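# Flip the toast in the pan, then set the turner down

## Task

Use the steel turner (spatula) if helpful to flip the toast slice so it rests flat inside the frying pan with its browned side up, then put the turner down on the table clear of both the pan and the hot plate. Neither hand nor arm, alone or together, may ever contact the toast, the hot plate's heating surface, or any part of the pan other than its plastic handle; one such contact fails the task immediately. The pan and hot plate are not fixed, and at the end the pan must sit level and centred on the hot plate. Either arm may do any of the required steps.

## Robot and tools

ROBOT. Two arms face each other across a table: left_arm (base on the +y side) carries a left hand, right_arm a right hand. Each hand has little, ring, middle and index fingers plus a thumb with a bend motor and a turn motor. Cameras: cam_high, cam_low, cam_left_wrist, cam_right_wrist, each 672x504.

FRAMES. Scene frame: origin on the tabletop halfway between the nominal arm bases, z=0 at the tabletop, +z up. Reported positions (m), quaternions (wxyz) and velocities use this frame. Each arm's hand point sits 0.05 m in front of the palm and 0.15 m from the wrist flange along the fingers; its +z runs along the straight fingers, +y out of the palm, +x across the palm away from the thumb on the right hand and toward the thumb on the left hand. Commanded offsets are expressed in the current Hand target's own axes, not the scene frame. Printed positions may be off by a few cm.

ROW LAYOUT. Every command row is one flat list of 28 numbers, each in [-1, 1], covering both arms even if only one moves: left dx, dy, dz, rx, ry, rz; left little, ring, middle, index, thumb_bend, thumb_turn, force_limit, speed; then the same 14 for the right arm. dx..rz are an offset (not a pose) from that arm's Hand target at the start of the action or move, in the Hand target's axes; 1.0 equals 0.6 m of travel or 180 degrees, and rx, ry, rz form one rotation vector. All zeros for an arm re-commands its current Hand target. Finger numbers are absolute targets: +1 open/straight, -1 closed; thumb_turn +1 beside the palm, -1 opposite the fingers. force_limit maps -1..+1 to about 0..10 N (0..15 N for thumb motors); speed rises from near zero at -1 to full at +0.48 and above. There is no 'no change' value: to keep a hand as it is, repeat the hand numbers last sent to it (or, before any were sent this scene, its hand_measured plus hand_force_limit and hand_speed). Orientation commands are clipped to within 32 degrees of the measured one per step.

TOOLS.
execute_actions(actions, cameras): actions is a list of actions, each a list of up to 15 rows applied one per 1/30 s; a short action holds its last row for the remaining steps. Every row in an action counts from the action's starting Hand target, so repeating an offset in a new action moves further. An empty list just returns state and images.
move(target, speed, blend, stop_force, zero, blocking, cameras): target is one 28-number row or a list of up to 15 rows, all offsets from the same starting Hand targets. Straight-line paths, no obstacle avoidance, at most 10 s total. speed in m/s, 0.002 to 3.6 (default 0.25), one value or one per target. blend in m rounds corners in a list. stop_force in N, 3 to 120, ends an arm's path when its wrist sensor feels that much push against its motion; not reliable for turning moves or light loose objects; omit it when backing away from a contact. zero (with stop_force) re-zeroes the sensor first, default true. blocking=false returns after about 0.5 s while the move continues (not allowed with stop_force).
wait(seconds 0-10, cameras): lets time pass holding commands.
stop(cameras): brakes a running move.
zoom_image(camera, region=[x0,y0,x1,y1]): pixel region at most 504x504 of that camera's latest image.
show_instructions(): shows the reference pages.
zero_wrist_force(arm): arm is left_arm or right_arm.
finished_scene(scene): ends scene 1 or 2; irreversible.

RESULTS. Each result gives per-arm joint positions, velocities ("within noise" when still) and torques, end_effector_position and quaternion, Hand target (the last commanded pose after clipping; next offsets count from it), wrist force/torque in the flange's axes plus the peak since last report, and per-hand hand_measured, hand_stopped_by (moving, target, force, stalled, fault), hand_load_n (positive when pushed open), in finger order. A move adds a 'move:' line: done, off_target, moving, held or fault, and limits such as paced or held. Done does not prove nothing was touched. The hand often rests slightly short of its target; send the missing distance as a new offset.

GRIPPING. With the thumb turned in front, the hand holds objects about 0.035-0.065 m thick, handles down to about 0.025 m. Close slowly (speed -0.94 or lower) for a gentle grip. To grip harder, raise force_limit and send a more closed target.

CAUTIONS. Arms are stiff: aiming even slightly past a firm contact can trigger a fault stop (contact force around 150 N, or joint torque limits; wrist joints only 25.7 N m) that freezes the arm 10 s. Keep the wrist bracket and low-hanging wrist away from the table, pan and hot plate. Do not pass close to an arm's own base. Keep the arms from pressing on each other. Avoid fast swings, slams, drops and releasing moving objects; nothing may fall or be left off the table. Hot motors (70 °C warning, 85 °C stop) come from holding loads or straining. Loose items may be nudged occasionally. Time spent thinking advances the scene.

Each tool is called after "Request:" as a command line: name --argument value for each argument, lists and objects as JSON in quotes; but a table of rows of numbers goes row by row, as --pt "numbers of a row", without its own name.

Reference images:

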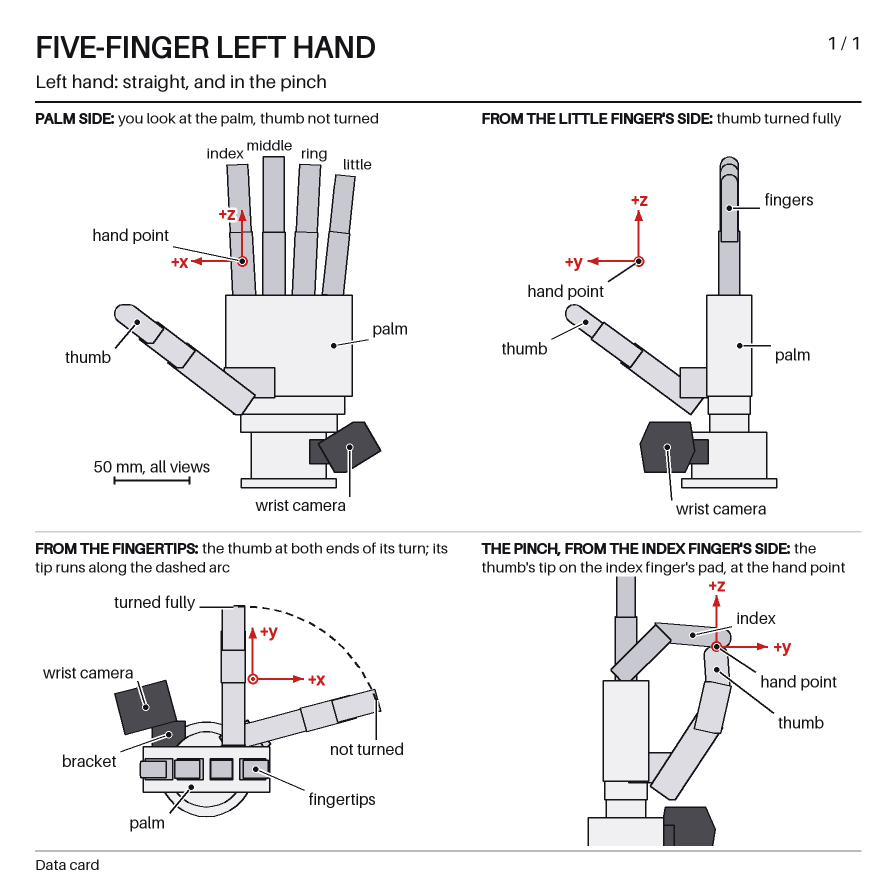

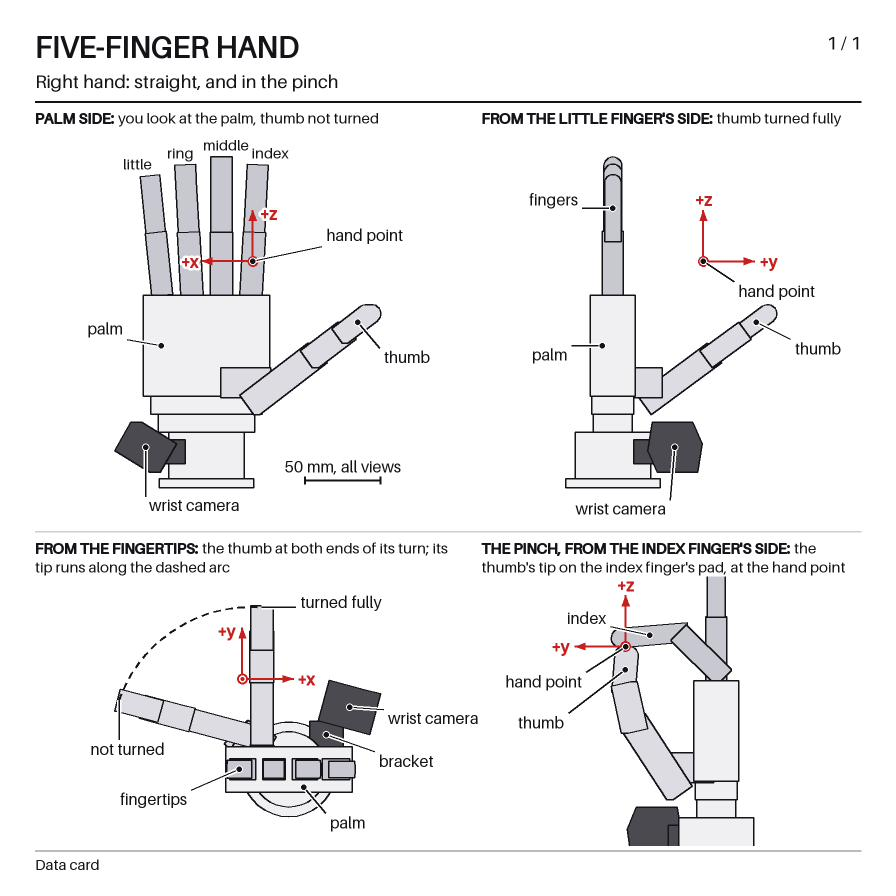

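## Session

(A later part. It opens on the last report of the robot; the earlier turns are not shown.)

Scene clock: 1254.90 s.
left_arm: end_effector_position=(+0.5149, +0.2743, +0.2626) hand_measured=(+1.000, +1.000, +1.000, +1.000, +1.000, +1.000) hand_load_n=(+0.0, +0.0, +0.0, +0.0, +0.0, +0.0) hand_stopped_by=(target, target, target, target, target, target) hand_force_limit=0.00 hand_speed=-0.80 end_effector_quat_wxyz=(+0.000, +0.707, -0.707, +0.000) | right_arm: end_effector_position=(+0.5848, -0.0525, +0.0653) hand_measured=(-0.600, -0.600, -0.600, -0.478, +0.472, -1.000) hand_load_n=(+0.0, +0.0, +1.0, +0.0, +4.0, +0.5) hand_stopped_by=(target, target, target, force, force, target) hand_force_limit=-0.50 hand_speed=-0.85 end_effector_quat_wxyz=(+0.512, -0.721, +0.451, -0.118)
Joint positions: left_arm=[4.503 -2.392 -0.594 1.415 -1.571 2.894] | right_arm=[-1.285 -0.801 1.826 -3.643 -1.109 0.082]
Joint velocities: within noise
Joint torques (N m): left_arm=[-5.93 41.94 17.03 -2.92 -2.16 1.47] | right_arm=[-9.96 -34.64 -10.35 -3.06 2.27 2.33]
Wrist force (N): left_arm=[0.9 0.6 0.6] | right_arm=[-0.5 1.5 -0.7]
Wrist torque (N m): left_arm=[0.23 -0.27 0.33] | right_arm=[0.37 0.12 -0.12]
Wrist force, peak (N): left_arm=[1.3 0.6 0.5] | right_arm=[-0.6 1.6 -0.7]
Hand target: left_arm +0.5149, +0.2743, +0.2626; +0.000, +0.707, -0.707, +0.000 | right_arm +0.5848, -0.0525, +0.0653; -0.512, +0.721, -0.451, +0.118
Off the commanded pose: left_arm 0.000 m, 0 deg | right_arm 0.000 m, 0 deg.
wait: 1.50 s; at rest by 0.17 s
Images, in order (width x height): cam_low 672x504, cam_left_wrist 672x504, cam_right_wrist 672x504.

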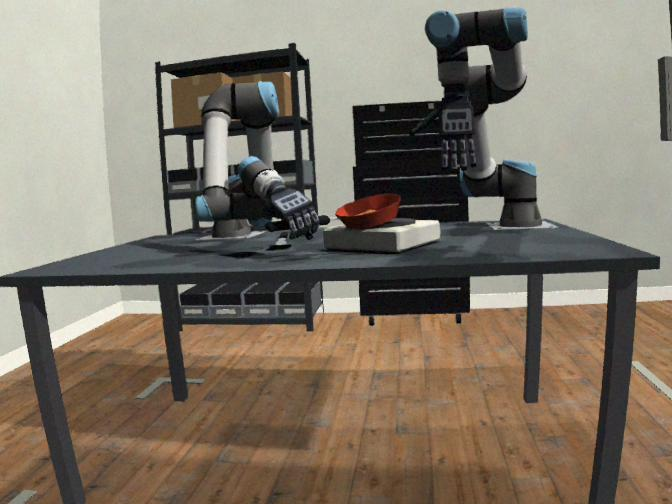

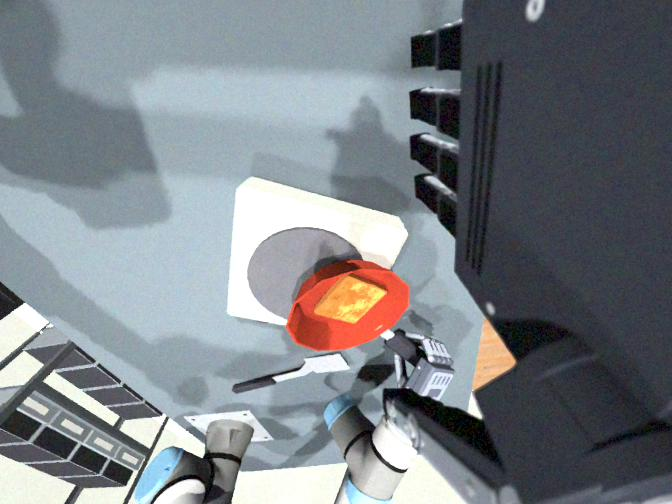

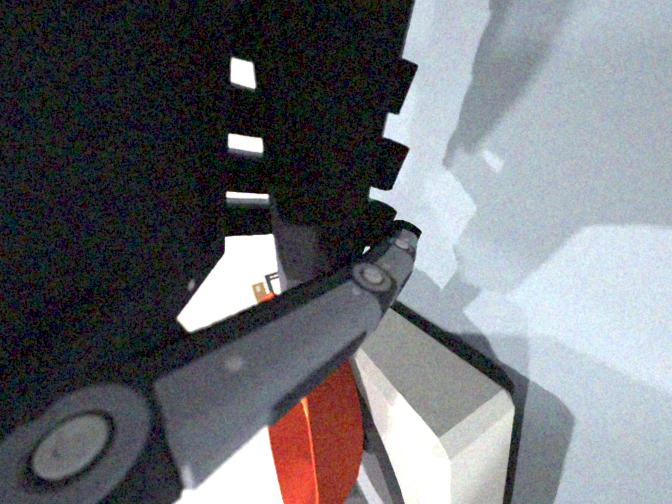

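Request:
move --target '[0,0,0,0,0,0,1,1,1,1,1,1,0,-0.8,0,0,0,0,0,0,-0.95,-0.95,-0.95,-0.8,-0.5,-1,0.0,-0.85]' --cameras '["cam_right_wrist","cam_left_wrist","cam_low"]'

Request:
zoom_image --camera "cam_left_wrist" --region '[260, 230, 500, 410]'

Request:
zoom_image --camera "cam_low" --region '[265, 170, 445, 260]'

Scene clock: 1259.67 s.
left_arm: end_effector_position=(+0.5149, +0.2743, +0.2626) hand_measured=(+1.000, +1.000, +1.000, +1.000, +1.000, +1.000) hand_load_n=(+0.0, +0.0, +0.0, +0.0, +0.0, +0.0) hand_stopped_by=(target, target, target, target, target, target) hand_force_limit=0.00 hand_speed=-0.80 end_effector_quat_wxyz=(+0.000, +0.707, -0.707, +0.000) | right_arm: end_effector_position=(+0.5848, -0.0525, +0.0653) hand_measured=(-0.950, -0.930, -0.610, -0.614, +0.462, -1.000) hand_load_n=(+0.0, +7.0, +7.0, +3.0, +7.5, +1.5) hand_stopped_by=(target, force, force, force, force, target) hand_force_limit=0.00 hand_speed=-0.85 end_effector_quat_wxyz=(+0.512, -0.721, +0.451, -0.118)
Joint positions: left_arm=[4.503 -2.392 -0.594 1.415 -1.571 2.894] | right_arm=[-1.285 -0.801 1.826 -3.643 -1.109 0.082]
Joint velocities: within noise
Joint torques (N m): left_arm=[-5.51 40.3 14 -2.59 -2.02 1.23] | right_arm=[-10.18 -36.97 -16.39 -2.56 2.19 2.31]
Wrist force (N): left_arm=[1.0 0.6 0.5] | right_arm=[0.5 3.7 0.3]
Wrist torque (N m): left_arm=[0.24 -0.28 0.33] | right_arm=[0.39 0.23 -0.41]
Wrist force, peak (N): left_arm=[1.3 1.0 0.4] | right_arm=[0.3 3.9 0.5]
Hand target: left_arm +0.5149, +0.2743, +0.2626; +0.000, +0.707, -0.707, +0.000 | right_arm +0.5848, -0.0525, +0.0653; -0.512, +0.721, -0.451, +0.118
Off the commanded pose: left_arm 0.000 m, 0 deg | right_arm 0.000 m, 0 deg.
move: done
Images, in order (width x height): cam_low 672x504, cam_left_wrist 672x504, cam_right_wrist 672x504.

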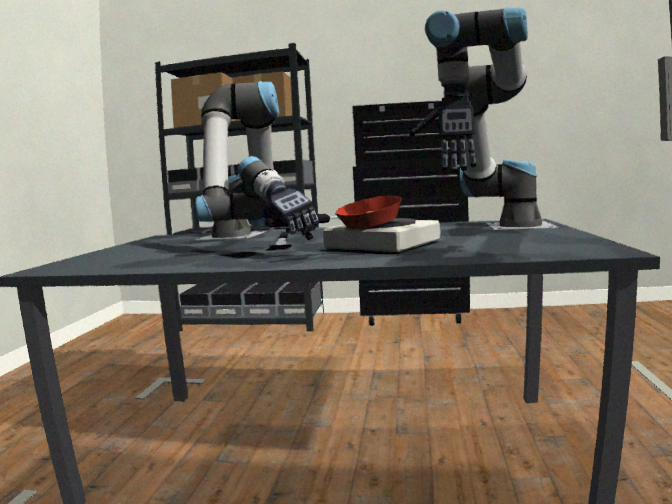

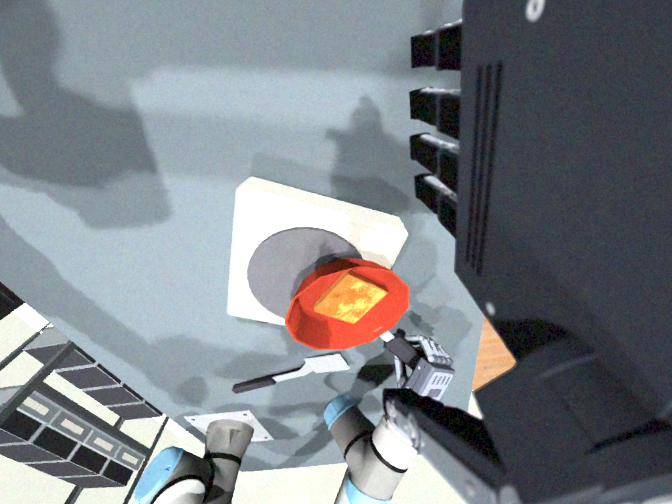

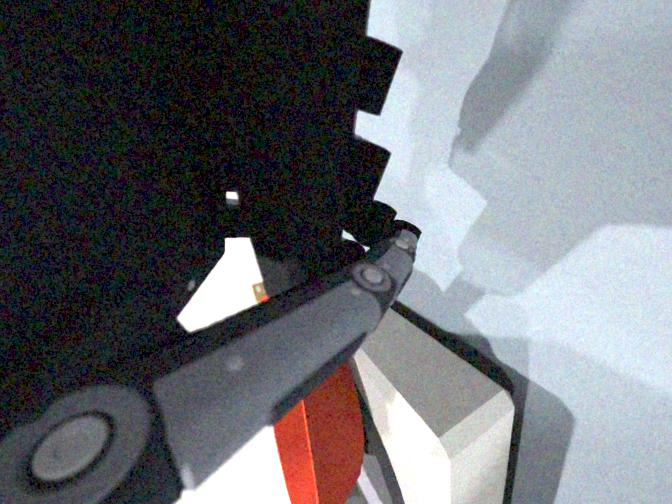

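Scaled by 2.100.

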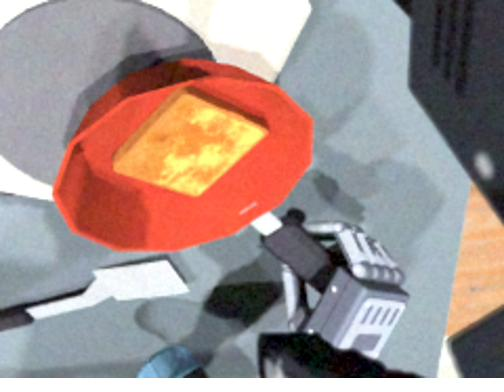

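Scaled by 2.800.

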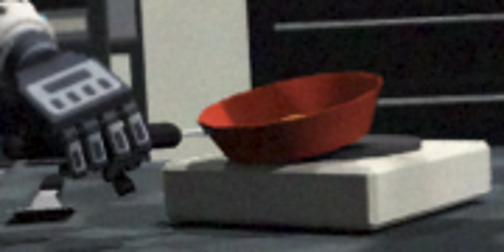

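Request:
move --target '[0,0,0,0,0,0,1,1,1,1,1,1,0,-0.8,-0.0097,-0.0281,-0.0149,0,0,0,-0.95,-0.95,-0.95,-0.8,-0.5,-1,0.0,-0.85]' --speed 0.02 --cameras '["cam_high","cam_right_wrist","cam_left_wrist","cam_low"]'

Request:
zoom_image --camera "cam_left_wrist" --region '[260, 230, 500, 410]'

Request:
zoom_image --camera "cam_low" --region '[265, 170, 445, 260]'

Request:
zoom_image --camera "cam_high" --region '[240, 190, 340, 290]'

Scene clock: 1268.07 s.
left_arm: end_effector_position=(+0.5149, +0.2743, +0.2626) hand_measured=(+1.000, +1.000, +1.000, +1.000, +1.000, +1.000) hand_load_n=(+0.0, +0.0, +0.0, +0.0, +0.0, +0.0) hand_stopped_by=(target, target, target, target, target, target) hand_force_limit=0.00 hand_speed=-0.80 end_effector_quat_wxyz=(+0.000, +0.707, -0.707, +0.000) | right_arm: end_effector_position=(+0.5848, -0.0525, +0.0851) hand_measured=(-0.950, -0.930, -0.610, -0.614, +0.462, -1.000) hand_load_n=(+0.0, +8.0, +7.5, +5.0, +7.5, +1.5) hand_stopped_by=(target, force, force, force, force, target) hand_force_limit=0.00 hand_speed=-0.85 end_effector_quat_wxyz=(+0.512, -0.721, +0.451, -0.118)
Joint positions: left_arm=[4.503 -2.392 -0.594 1.415 -1.571 2.894] | right_arm=[-1.285 -0.842 1.828 -3.605 -1.109 0.082]
Joint velocities: within noise
Joint torques (N m): left_arm=[-4.89 41.1 11.29 -2.23 -1.69 1.04] | right_arm=[-11.08 -57.33 -2.28 -1.85 2.61 2.01]
Wrist force (N): left_arm=[0.8 0.8 0.7] | right_arm=[0.9 5.0 1.3]
Wrist torque (N m): left_arm=[0.26 -0.24 0.31] | right_arm=[0.37 0.31 -0.56]
Wrist force, peak (N): left_arm=[1.2 0.8 0.6] | right_arm=[0.6 5.3 1.6]
Hand target: left_arm +0.5149, +0.2743, +0.2626; +0.000, +0.707, -0.707, +0.000 | right_arm +0.5848, -0.0525, +0.0852; -0.512, +0.721, -0.451, +0.118
Off the commanded pose: left_arm 0.000 m, 0 deg | right_arm 0.000 m, 0 deg.
move: done

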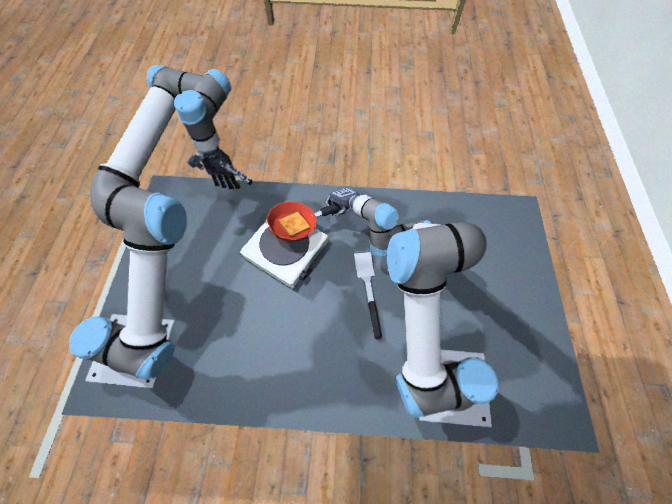

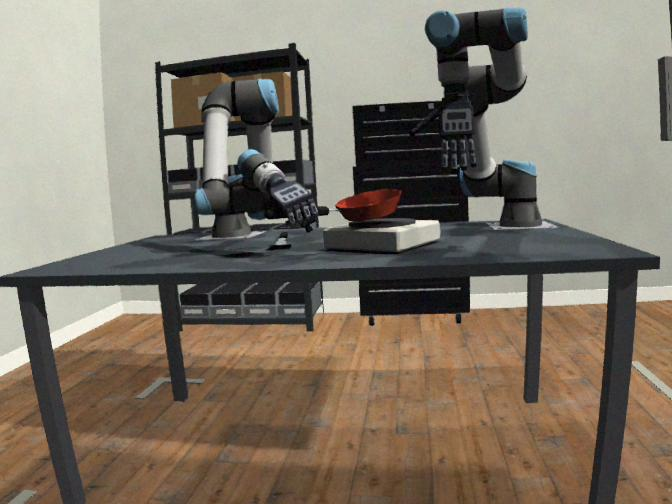

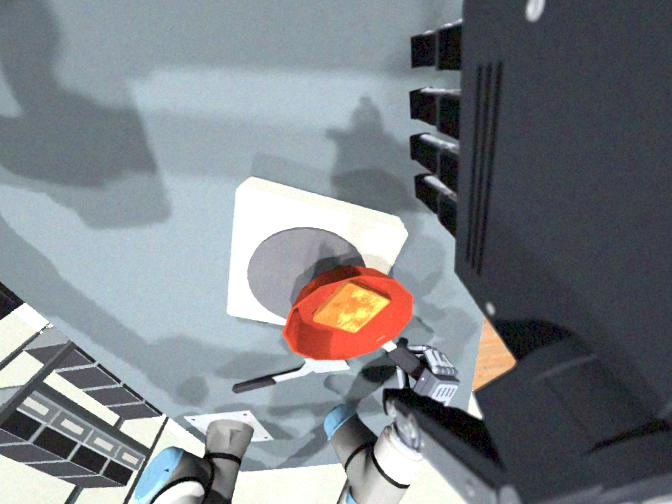

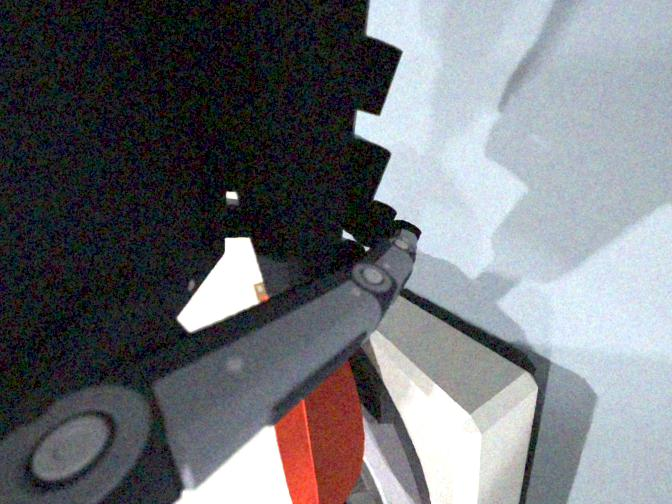

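Scaled by 2.100.

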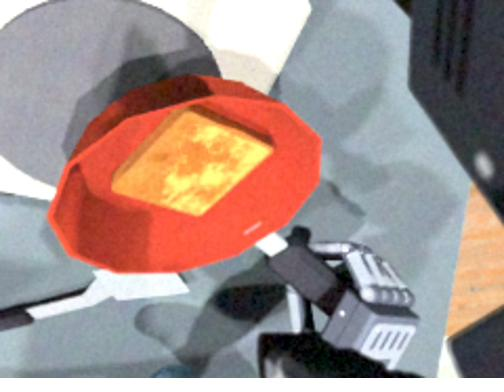

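Scaled by 2.800.

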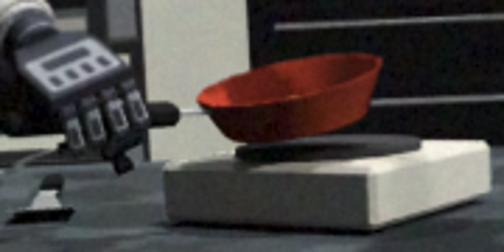

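Scaled by 5.040.

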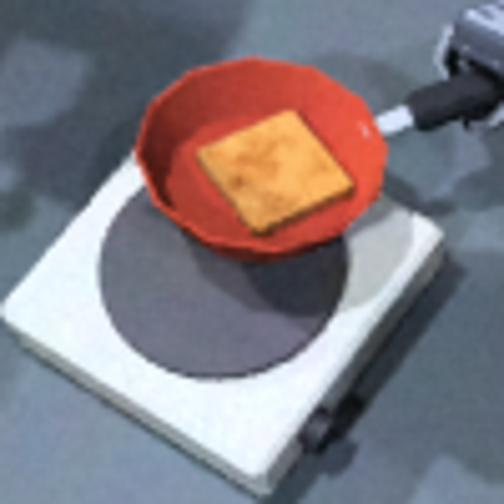

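Request:
move --target '[0,0,0,0,0,0,1,1,1,1,1,1,0,-0.8,-0.011,-0.0565,-0.0293,0.0037,0.0264,-0.0524,-0.95,-0.95,-0.95,-0.8,-0.5,-1,0.0,-0.85]' --speed 0.03 --cameras '["cam_high","cam_right_wrist","cam_left_wrist","cam_low"]'

Request:
zoom_image --camera "cam_low" --region '[265, 160, 445, 250]'

Request:
zoom_image --camera "cam_high" --region '[240, 190, 340, 290]'

Scene clock: 1284.03 s.
left_arm: end_effector_position=(+0.5149, +0.2743, +0.2626) hand_measured=(+1.000, +1.000, +1.000, +1.000, +1.000, +1.000) hand_load_n=(+0.0, +0.0, +0.0, +0.0, +0.0, +0.0) hand_stopped_by=(target, target, target, target, target, target) hand_force_limit=0.00 hand_speed=-0.80 end_effector_quat_wxyz=(+0.000, +0.707, -0.707, +0.000) | right_arm: end_effector_position=(+0.5879, -0.0562, +0.1236) hand_measured=(-0.950, -0.930, -0.610, -0.614, +0.462, -1.000) hand_load_n=(+0.0, +8.0, +7.0, +5.0, +7.5, +1.5) hand_stopped_by=(target, force, force, force, force, target) hand_force_limit=0.00 hand_speed=-0.85 end_effector_quat_wxyz=(+0.486, -0.747, +0.411, -0.192)
Joint positions: left_arm=[4.503 -2.392 -0.594 1.415 -1.571 2.894] | right_arm=[-1.245 -0.939 1.833 -3.533 -1.228 -0.057]
Joint velocities: within noise
Joint torques (N m): left_arm=[-5.18 41.86 9.32 -1.7 -1.95 0.7] | right_arm=[8.47 -57.64 -32.32 -1.88 -1.09 -1.98]
Wrist force (N): left_arm=[0.7 0.6 0.4] | right_arm=[0.0 5.2 1.3]
Wrist torque (N m): left_arm=[0.25 -0.24 0.31] | right_arm=[0.38 0.34 -0.54]
Wrist force, peak (N): left_arm=[1.3 0.8 0.9] | right_arm=[0.2 5.4 1.5]
Hand target: left_arm +0.5149, +0.2743, +0.2626; +0.000, +0.707, -0.707, +0.000 | right_arm +0.5879, -0.0562, +0.1237; -0.486, +0.747, -0.411, +0.192
Off the commanded pose: left_arm 0.000 m, 0 deg | right_arm 0.000 m, 0 deg.
move: done

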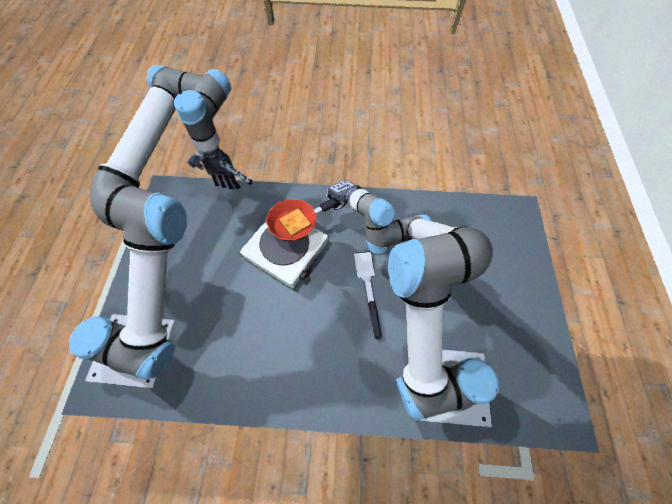

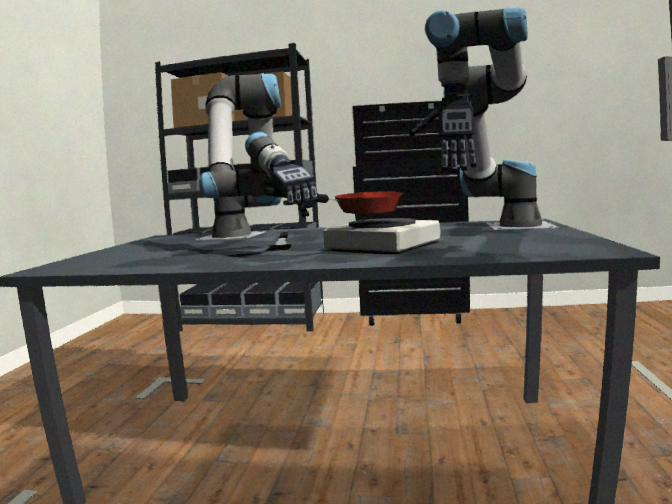

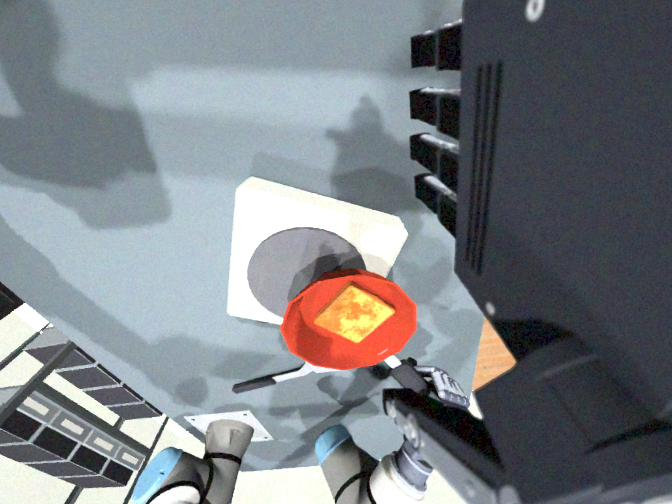

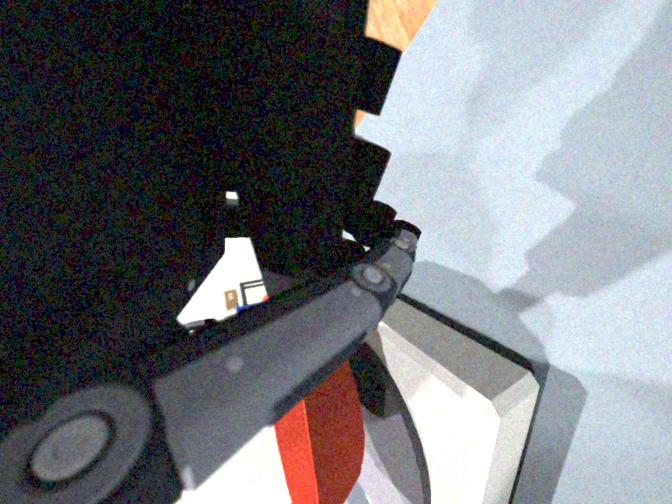

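Scaled by 2.800.

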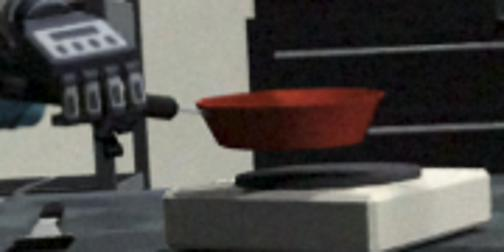

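Scaled by 5.040.

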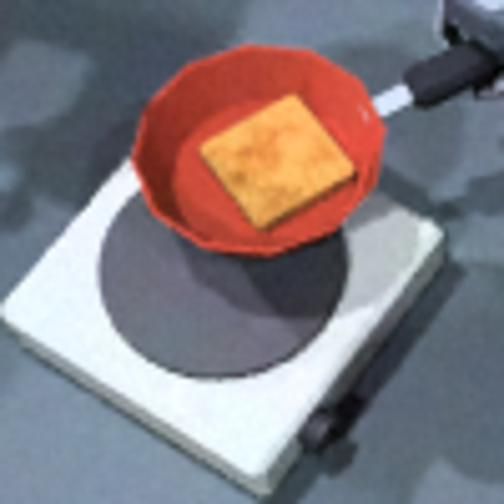

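Request:
move --target '[0,0,0,0,0,0,1,1,1,1,1,1,0,-0.8,-0.0938,0.0335,-0.042,0,0,0,-0.95,-0.95,-0.95,-0.8,-0.5,-1,0.0,-0.85]' --speed 0.03 --cameras '["cam_high","cam_right_wrist","cam_left_wrist","cam_low"]'

Request:
zoom_image --camera "cam_low" --region '[300, 170, 450, 250]'

Request:
zoom_image --camera "cam_high" --region '[240, 190, 340, 290]'

Scene clock: 1298.03 s.
left_arm: end_effector_position=(+0.5149, +0.2743, +0.2626) hand_measured=(+1.000, +1.000, +1.000, +1.000, +1.000, +1.000) hand_load_n=(+0.0, +0.0, +0.0, +0.0, +0.0, +0.0) hand_stopped_by=(target, target, target, target, target, target) hand_force_limit=0.00 hand_speed=-0.80 end_effector_quat_wxyz=(+0.000, +0.707, -0.707, +0.000) | right_arm: end_effector_position=(+0.5290, -0.0294, +0.1237) hand_measured=(-0.950, -0.930, -0.610, -0.614, +0.462, -1.000) hand_load_n=(+0.0, +7.5, +7.5, +5.0, +7.5, +2.0) hand_stopped_by=(target, force, force, force, force, target) hand_force_limit=0.00 hand_speed=-0.85 end_effector_quat_wxyz=(+0.486, -0.747, +0.411, -0.192)
Joint positions: left_arm=[4.503 -2.392 -0.594 1.415 -1.571 2.894] | right_arm=[-1.159 -0.988 1.935 -3.598 -1.304 -0.014]
Joint velocities: within noise
Joint torques (N m): left_arm=[-6.79 41.65 8.59 -1.18 -1.65 0.52] | right_arm=[6.92 -55.2 -3.26 -5.03 -1.34 3.17]
Wrist force (N): left_arm=[0.9 0.9 0.5] | right_arm=[-0.1 5.1 1.3]
Wrist torque (N m): left_arm=[0.30 -0.27 0.31] | right_arm=[0.37 0.35 -0.54]
Wrist force, peak (N): left_arm=[1.3 0.8 0.8] | right_arm=[-0.3 5.5 1.4]
Hand target: left_arm +0.5149, +0.2743, +0.2626; +0.000, +0.707, -0.707, +0.000 | right_arm +0.5289, -0.0294, +0.1237; -0.486, +0.747, -0.411, +0.192
Off the commanded pose: left_arm 0.000 m, 0 deg | right_arm 0.000 m, 0 deg.
move: done

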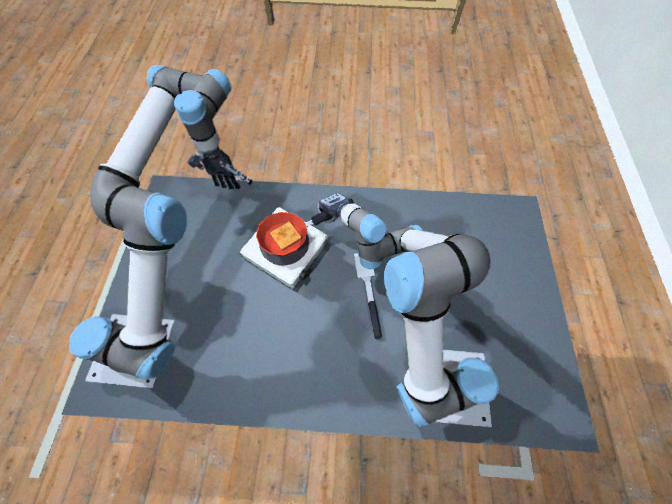

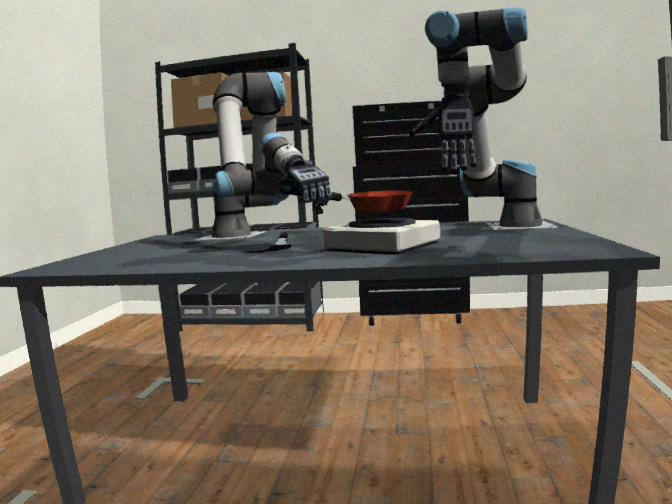

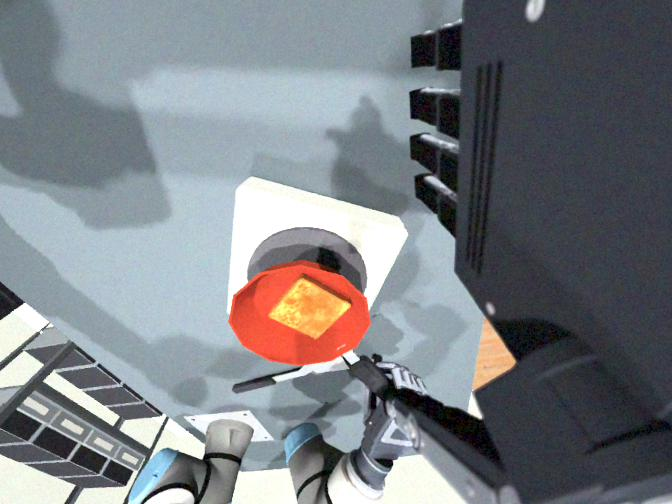

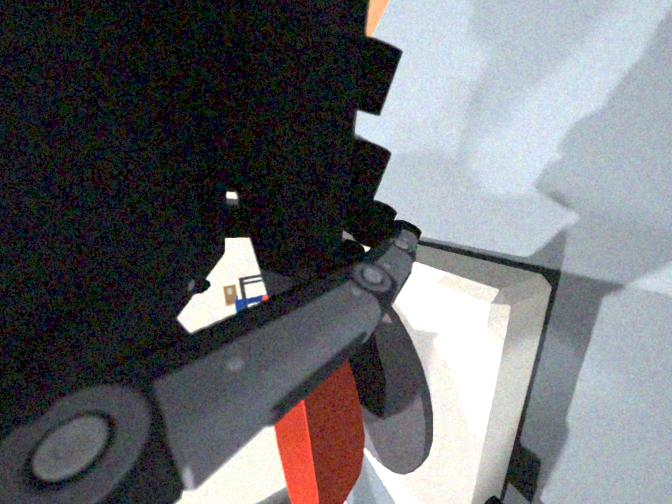

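Scaled by 3.360.

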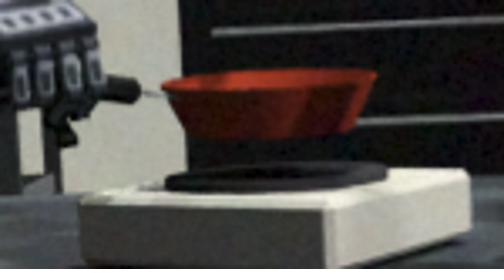

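Scaled by 5.040.

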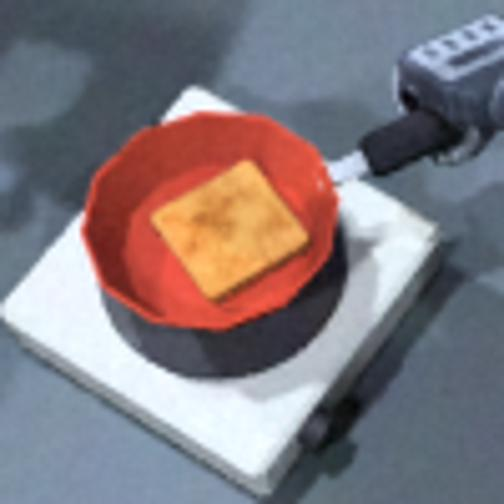

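Request:
move --target '[0,0,0,0,0,0,1,1,1,1,1,1,0,-0.8,0.0039,0.051,0.0284,0,0,0,-0.95,-0.95,-0.95,-0.8,-0.5,-1,0.0,-0.85]' --speed 0.01 --stop_force 3 --cameras '["cam_high","cam_right_wrist","cam_left_wrist","cam_low"]'

Request:
zoom_image --camera "cam_low" --region '[300, 170, 450, 250]'

Request:
zoom_image --camera "cam_high" --region '[240, 190, 340, 290]'

Scene clock: 1310.13 s.
left_arm: end_effector_position=(+0.5149, +0.2743, +0.2626) hand_measured=(+1.000, +1.000, +1.000, +1.000, +1.000, +1.000) hand_load_n=(+0.0, +0.0, +0.0, +0.0, +0.0, +0.0) hand_stopped_by=(target, target, target, target, target, target) hand_force_limit=0.00 hand_speed=-0.80 end_effector_quat_wxyz=(+0.000, +0.707, -0.707, +0.000) | right_arm: end_effector_position=(+0.5289, -0.0274, +0.0886) hand_measured=(-0.950, -0.930, -0.610, -0.614, +0.462, -1.000) hand_load_n=(+0.0, +4.5, +7.5, +0.5, +7.5, +1.5) hand_stopped_by=(target, force, force, force, force, target) hand_force_limit=0.00 hand_speed=-0.85 end_effector_quat_wxyz=(+0.486, -0.747, +0.411, -0.192)
Joint positions: left_arm=[4.503 -2.392 -0.594 1.415 -1.571 2.894] | right_arm=[-1.155 -0.913 1.935 -3.675 -1.307 -0.012]
Joint velocities: within noise
Joint torques (N m): left_arm=[-4.78 43.29 7.53 -0.8 -1.72 0.44] | right_arm=[8.9 -29.68 -28.73 -4.44 -1.14 2.76]
Wrist force (N): left_arm=[1.0 0.5 0.5] | right_arm=[-0.1 3.0 -0.6]
Wrist torque (N m): left_arm=[0.24 -0.28 0.33] | right_arm=[0.45 0.22 -0.37]
Wrist force, peak (N): left_arm=[1.2 0.8 0.4] | right_arm=[-0.3 5.3 1.7]
Hand target: left_arm +0.5149, +0.2743, +0.2626; +0.000, +0.707, -0.707, +0.000 | right_arm +0.5289, -0.0274, +0.0886; -0.486, +0.747, -0.411, +0.192
Off the commanded pose: left_arm 0.000 m, 0 deg | right_arm 0.000 m, 0 deg.
move: done

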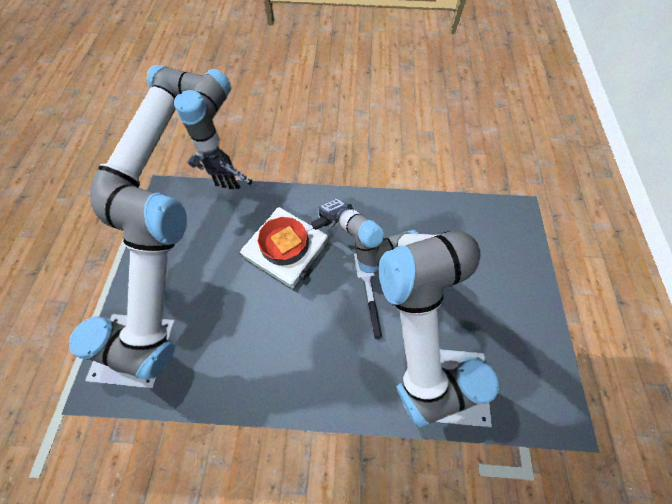

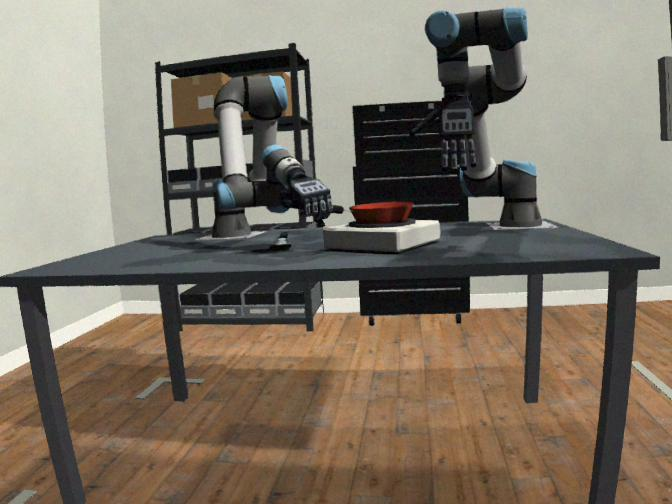

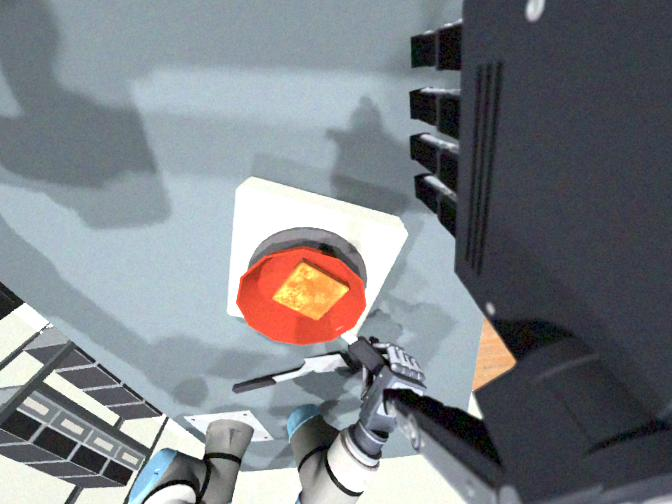

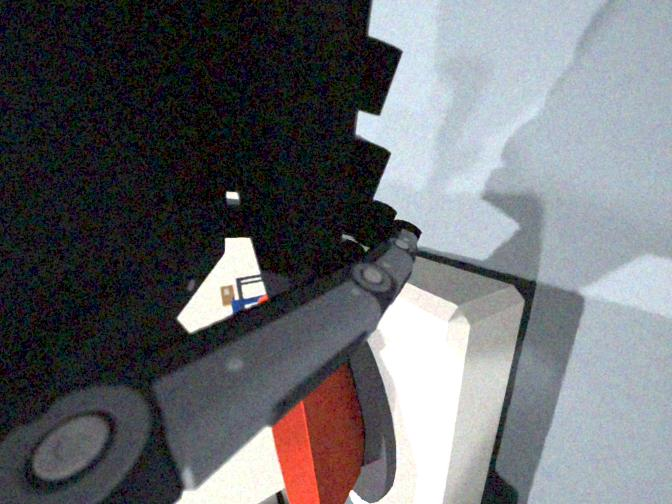

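Scaled by 3.360.

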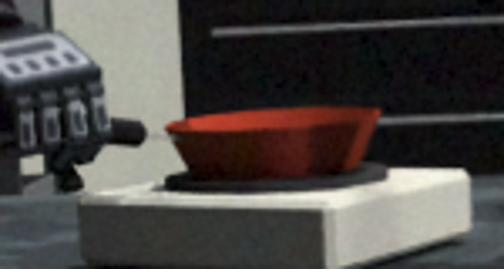

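Scaled by 5.040.

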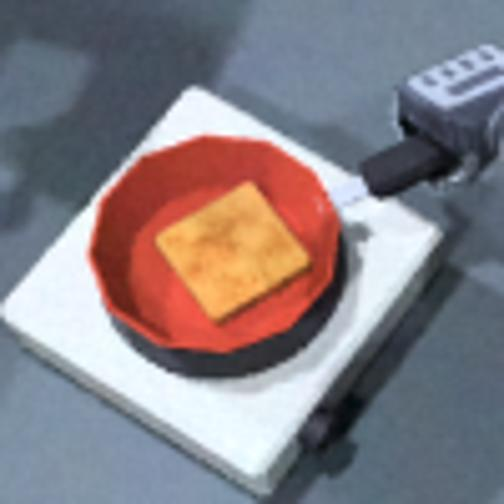

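Request:
move --target '[0,0,0,0,0,0,1,1,1,1,1,1,0,-0.8,-0.0013,-0.0103,-0.0053,0,0,0,-0.95,-0.95,-0.95,-0.8,-0.5,-1,0.0,-0.85]' --speed 0.01 --cameras '["cam_high","cam_low","cam_left_wrist"]'

Request:
zoom_image --camera "cam_low" --region '[300, 170, 450, 250]'

Request:
zoom_image --camera "cam_high" --region '[240, 190, 340, 290]'

Request:
zoom_image --camera "cam_left_wrist" --region '[220, 220, 440, 420]'

Scene clock: 1316.70 s.
left_arm: end_effector_position=(+0.5149, +0.2743, +0.2626) hand_measured=(+1.000, +1.000, +1.000, +1.000, +1.000, +1.000) hand_load_n=(+0.0, +0.0, +0.0, +0.0, -0.5, +0.0) hand_stopped_by=(target, target, target, target, target, target) hand_force_limit=0.00 hand_speed=-0.80 end_effector_quat_wxyz=(+0.000, +0.707, -0.707, +0.000) | right_arm: end_effector_position=(+0.5289, -0.0274, +0.0955) hand_measured=(-0.950, -0.930, -0.610, -0.614, +0.462, -1.000) hand_load_n=(+0.0, +6.5, +7.5, +4.0, +7.5, +2.0) hand_stopped_by=(target, force, force, force, force, target) hand_force_limit=0.00 hand_speed=-0.85 end_effector_quat_wxyz=(+0.486, -0.747, +0.411, -0.192)
Joint positions: left_arm=[4.503 -2.392 -0.594 1.415 -1.571 2.894] | right_arm=[-1.155 -0.927 1.935 -3.66 -1.307 -0.012]
Joint velocities: within noise
Joint torques (N m): left_arm=[-4.66 43.64 7.02 -0.31 -1.37 -0.2] | right_arm=[4.67 -58.2 -30.56 -1.59 -0.36 2.69]
Wrist force (N): left_arm=[1.0 0.5 0.5] | right_arm=[-0.3 4.8 1.4]
Wrist torque (N m): left_arm=[0.23 -0.28 0.33] | right_arm=[0.34 0.38 -0.56]
Wrist force, peak (N): left_arm=[1.5 0.8 0.7] | right_arm=[-0.3 5.2 1.7]
Hand target: left_arm +0.5149, +0.2743, +0.2626; +0.000, +0.707, -0.707, +0.000 | right_arm +0.5289, -0.0274, +0.0956; -0.486, +0.747, -0.411, +0.192
Off the commanded pose: left_arm 0.000 m, 0 deg | right_arm 0.000 m, 0 deg.
move: done
Images, in order (width x height): cam_high 672x504, cam_low 672x504, cam_left_wrist 672x504.

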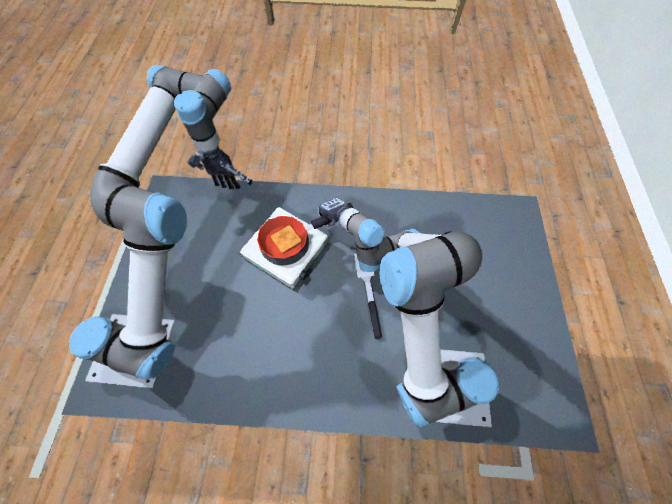

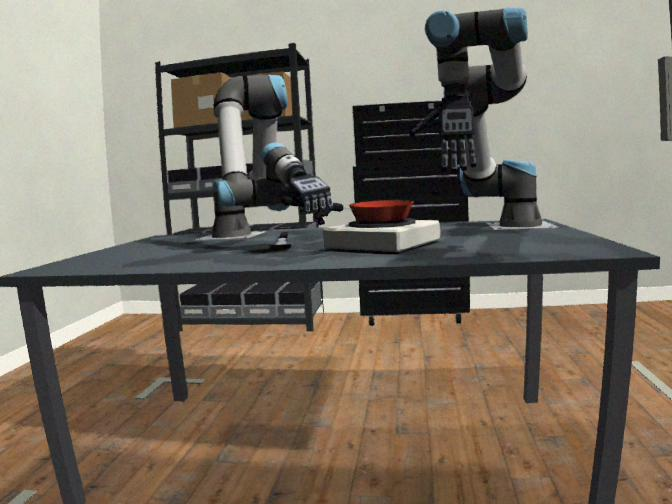

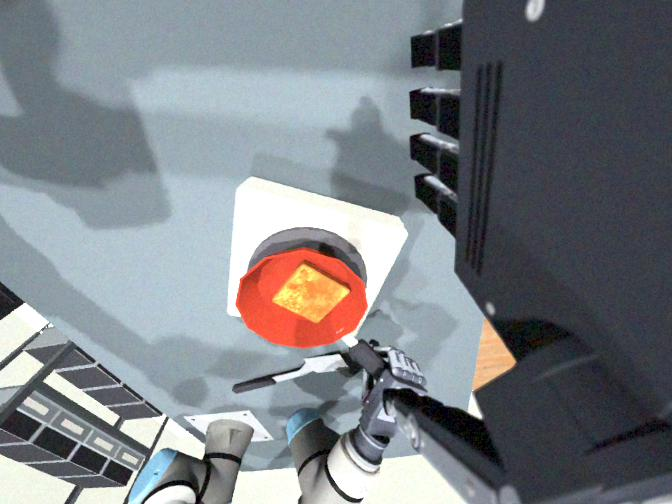

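Scaled by 3.360.

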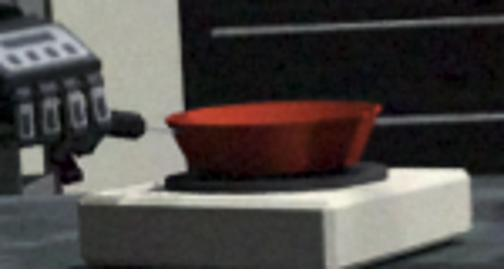

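Scaled by 5.040.

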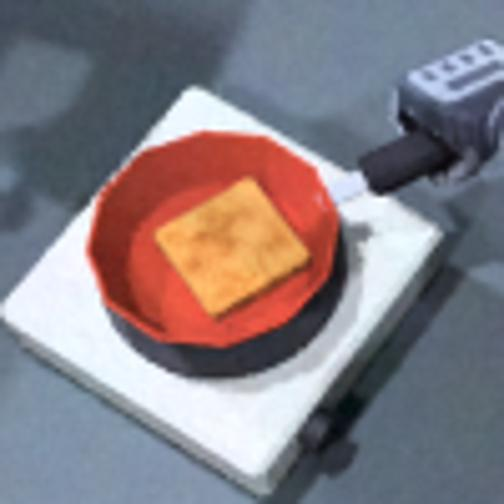

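Scaled by 2.291.

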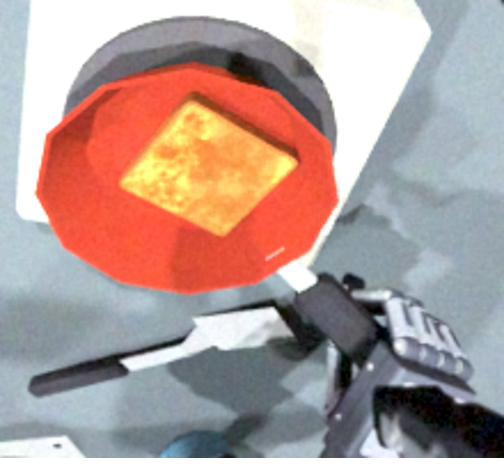

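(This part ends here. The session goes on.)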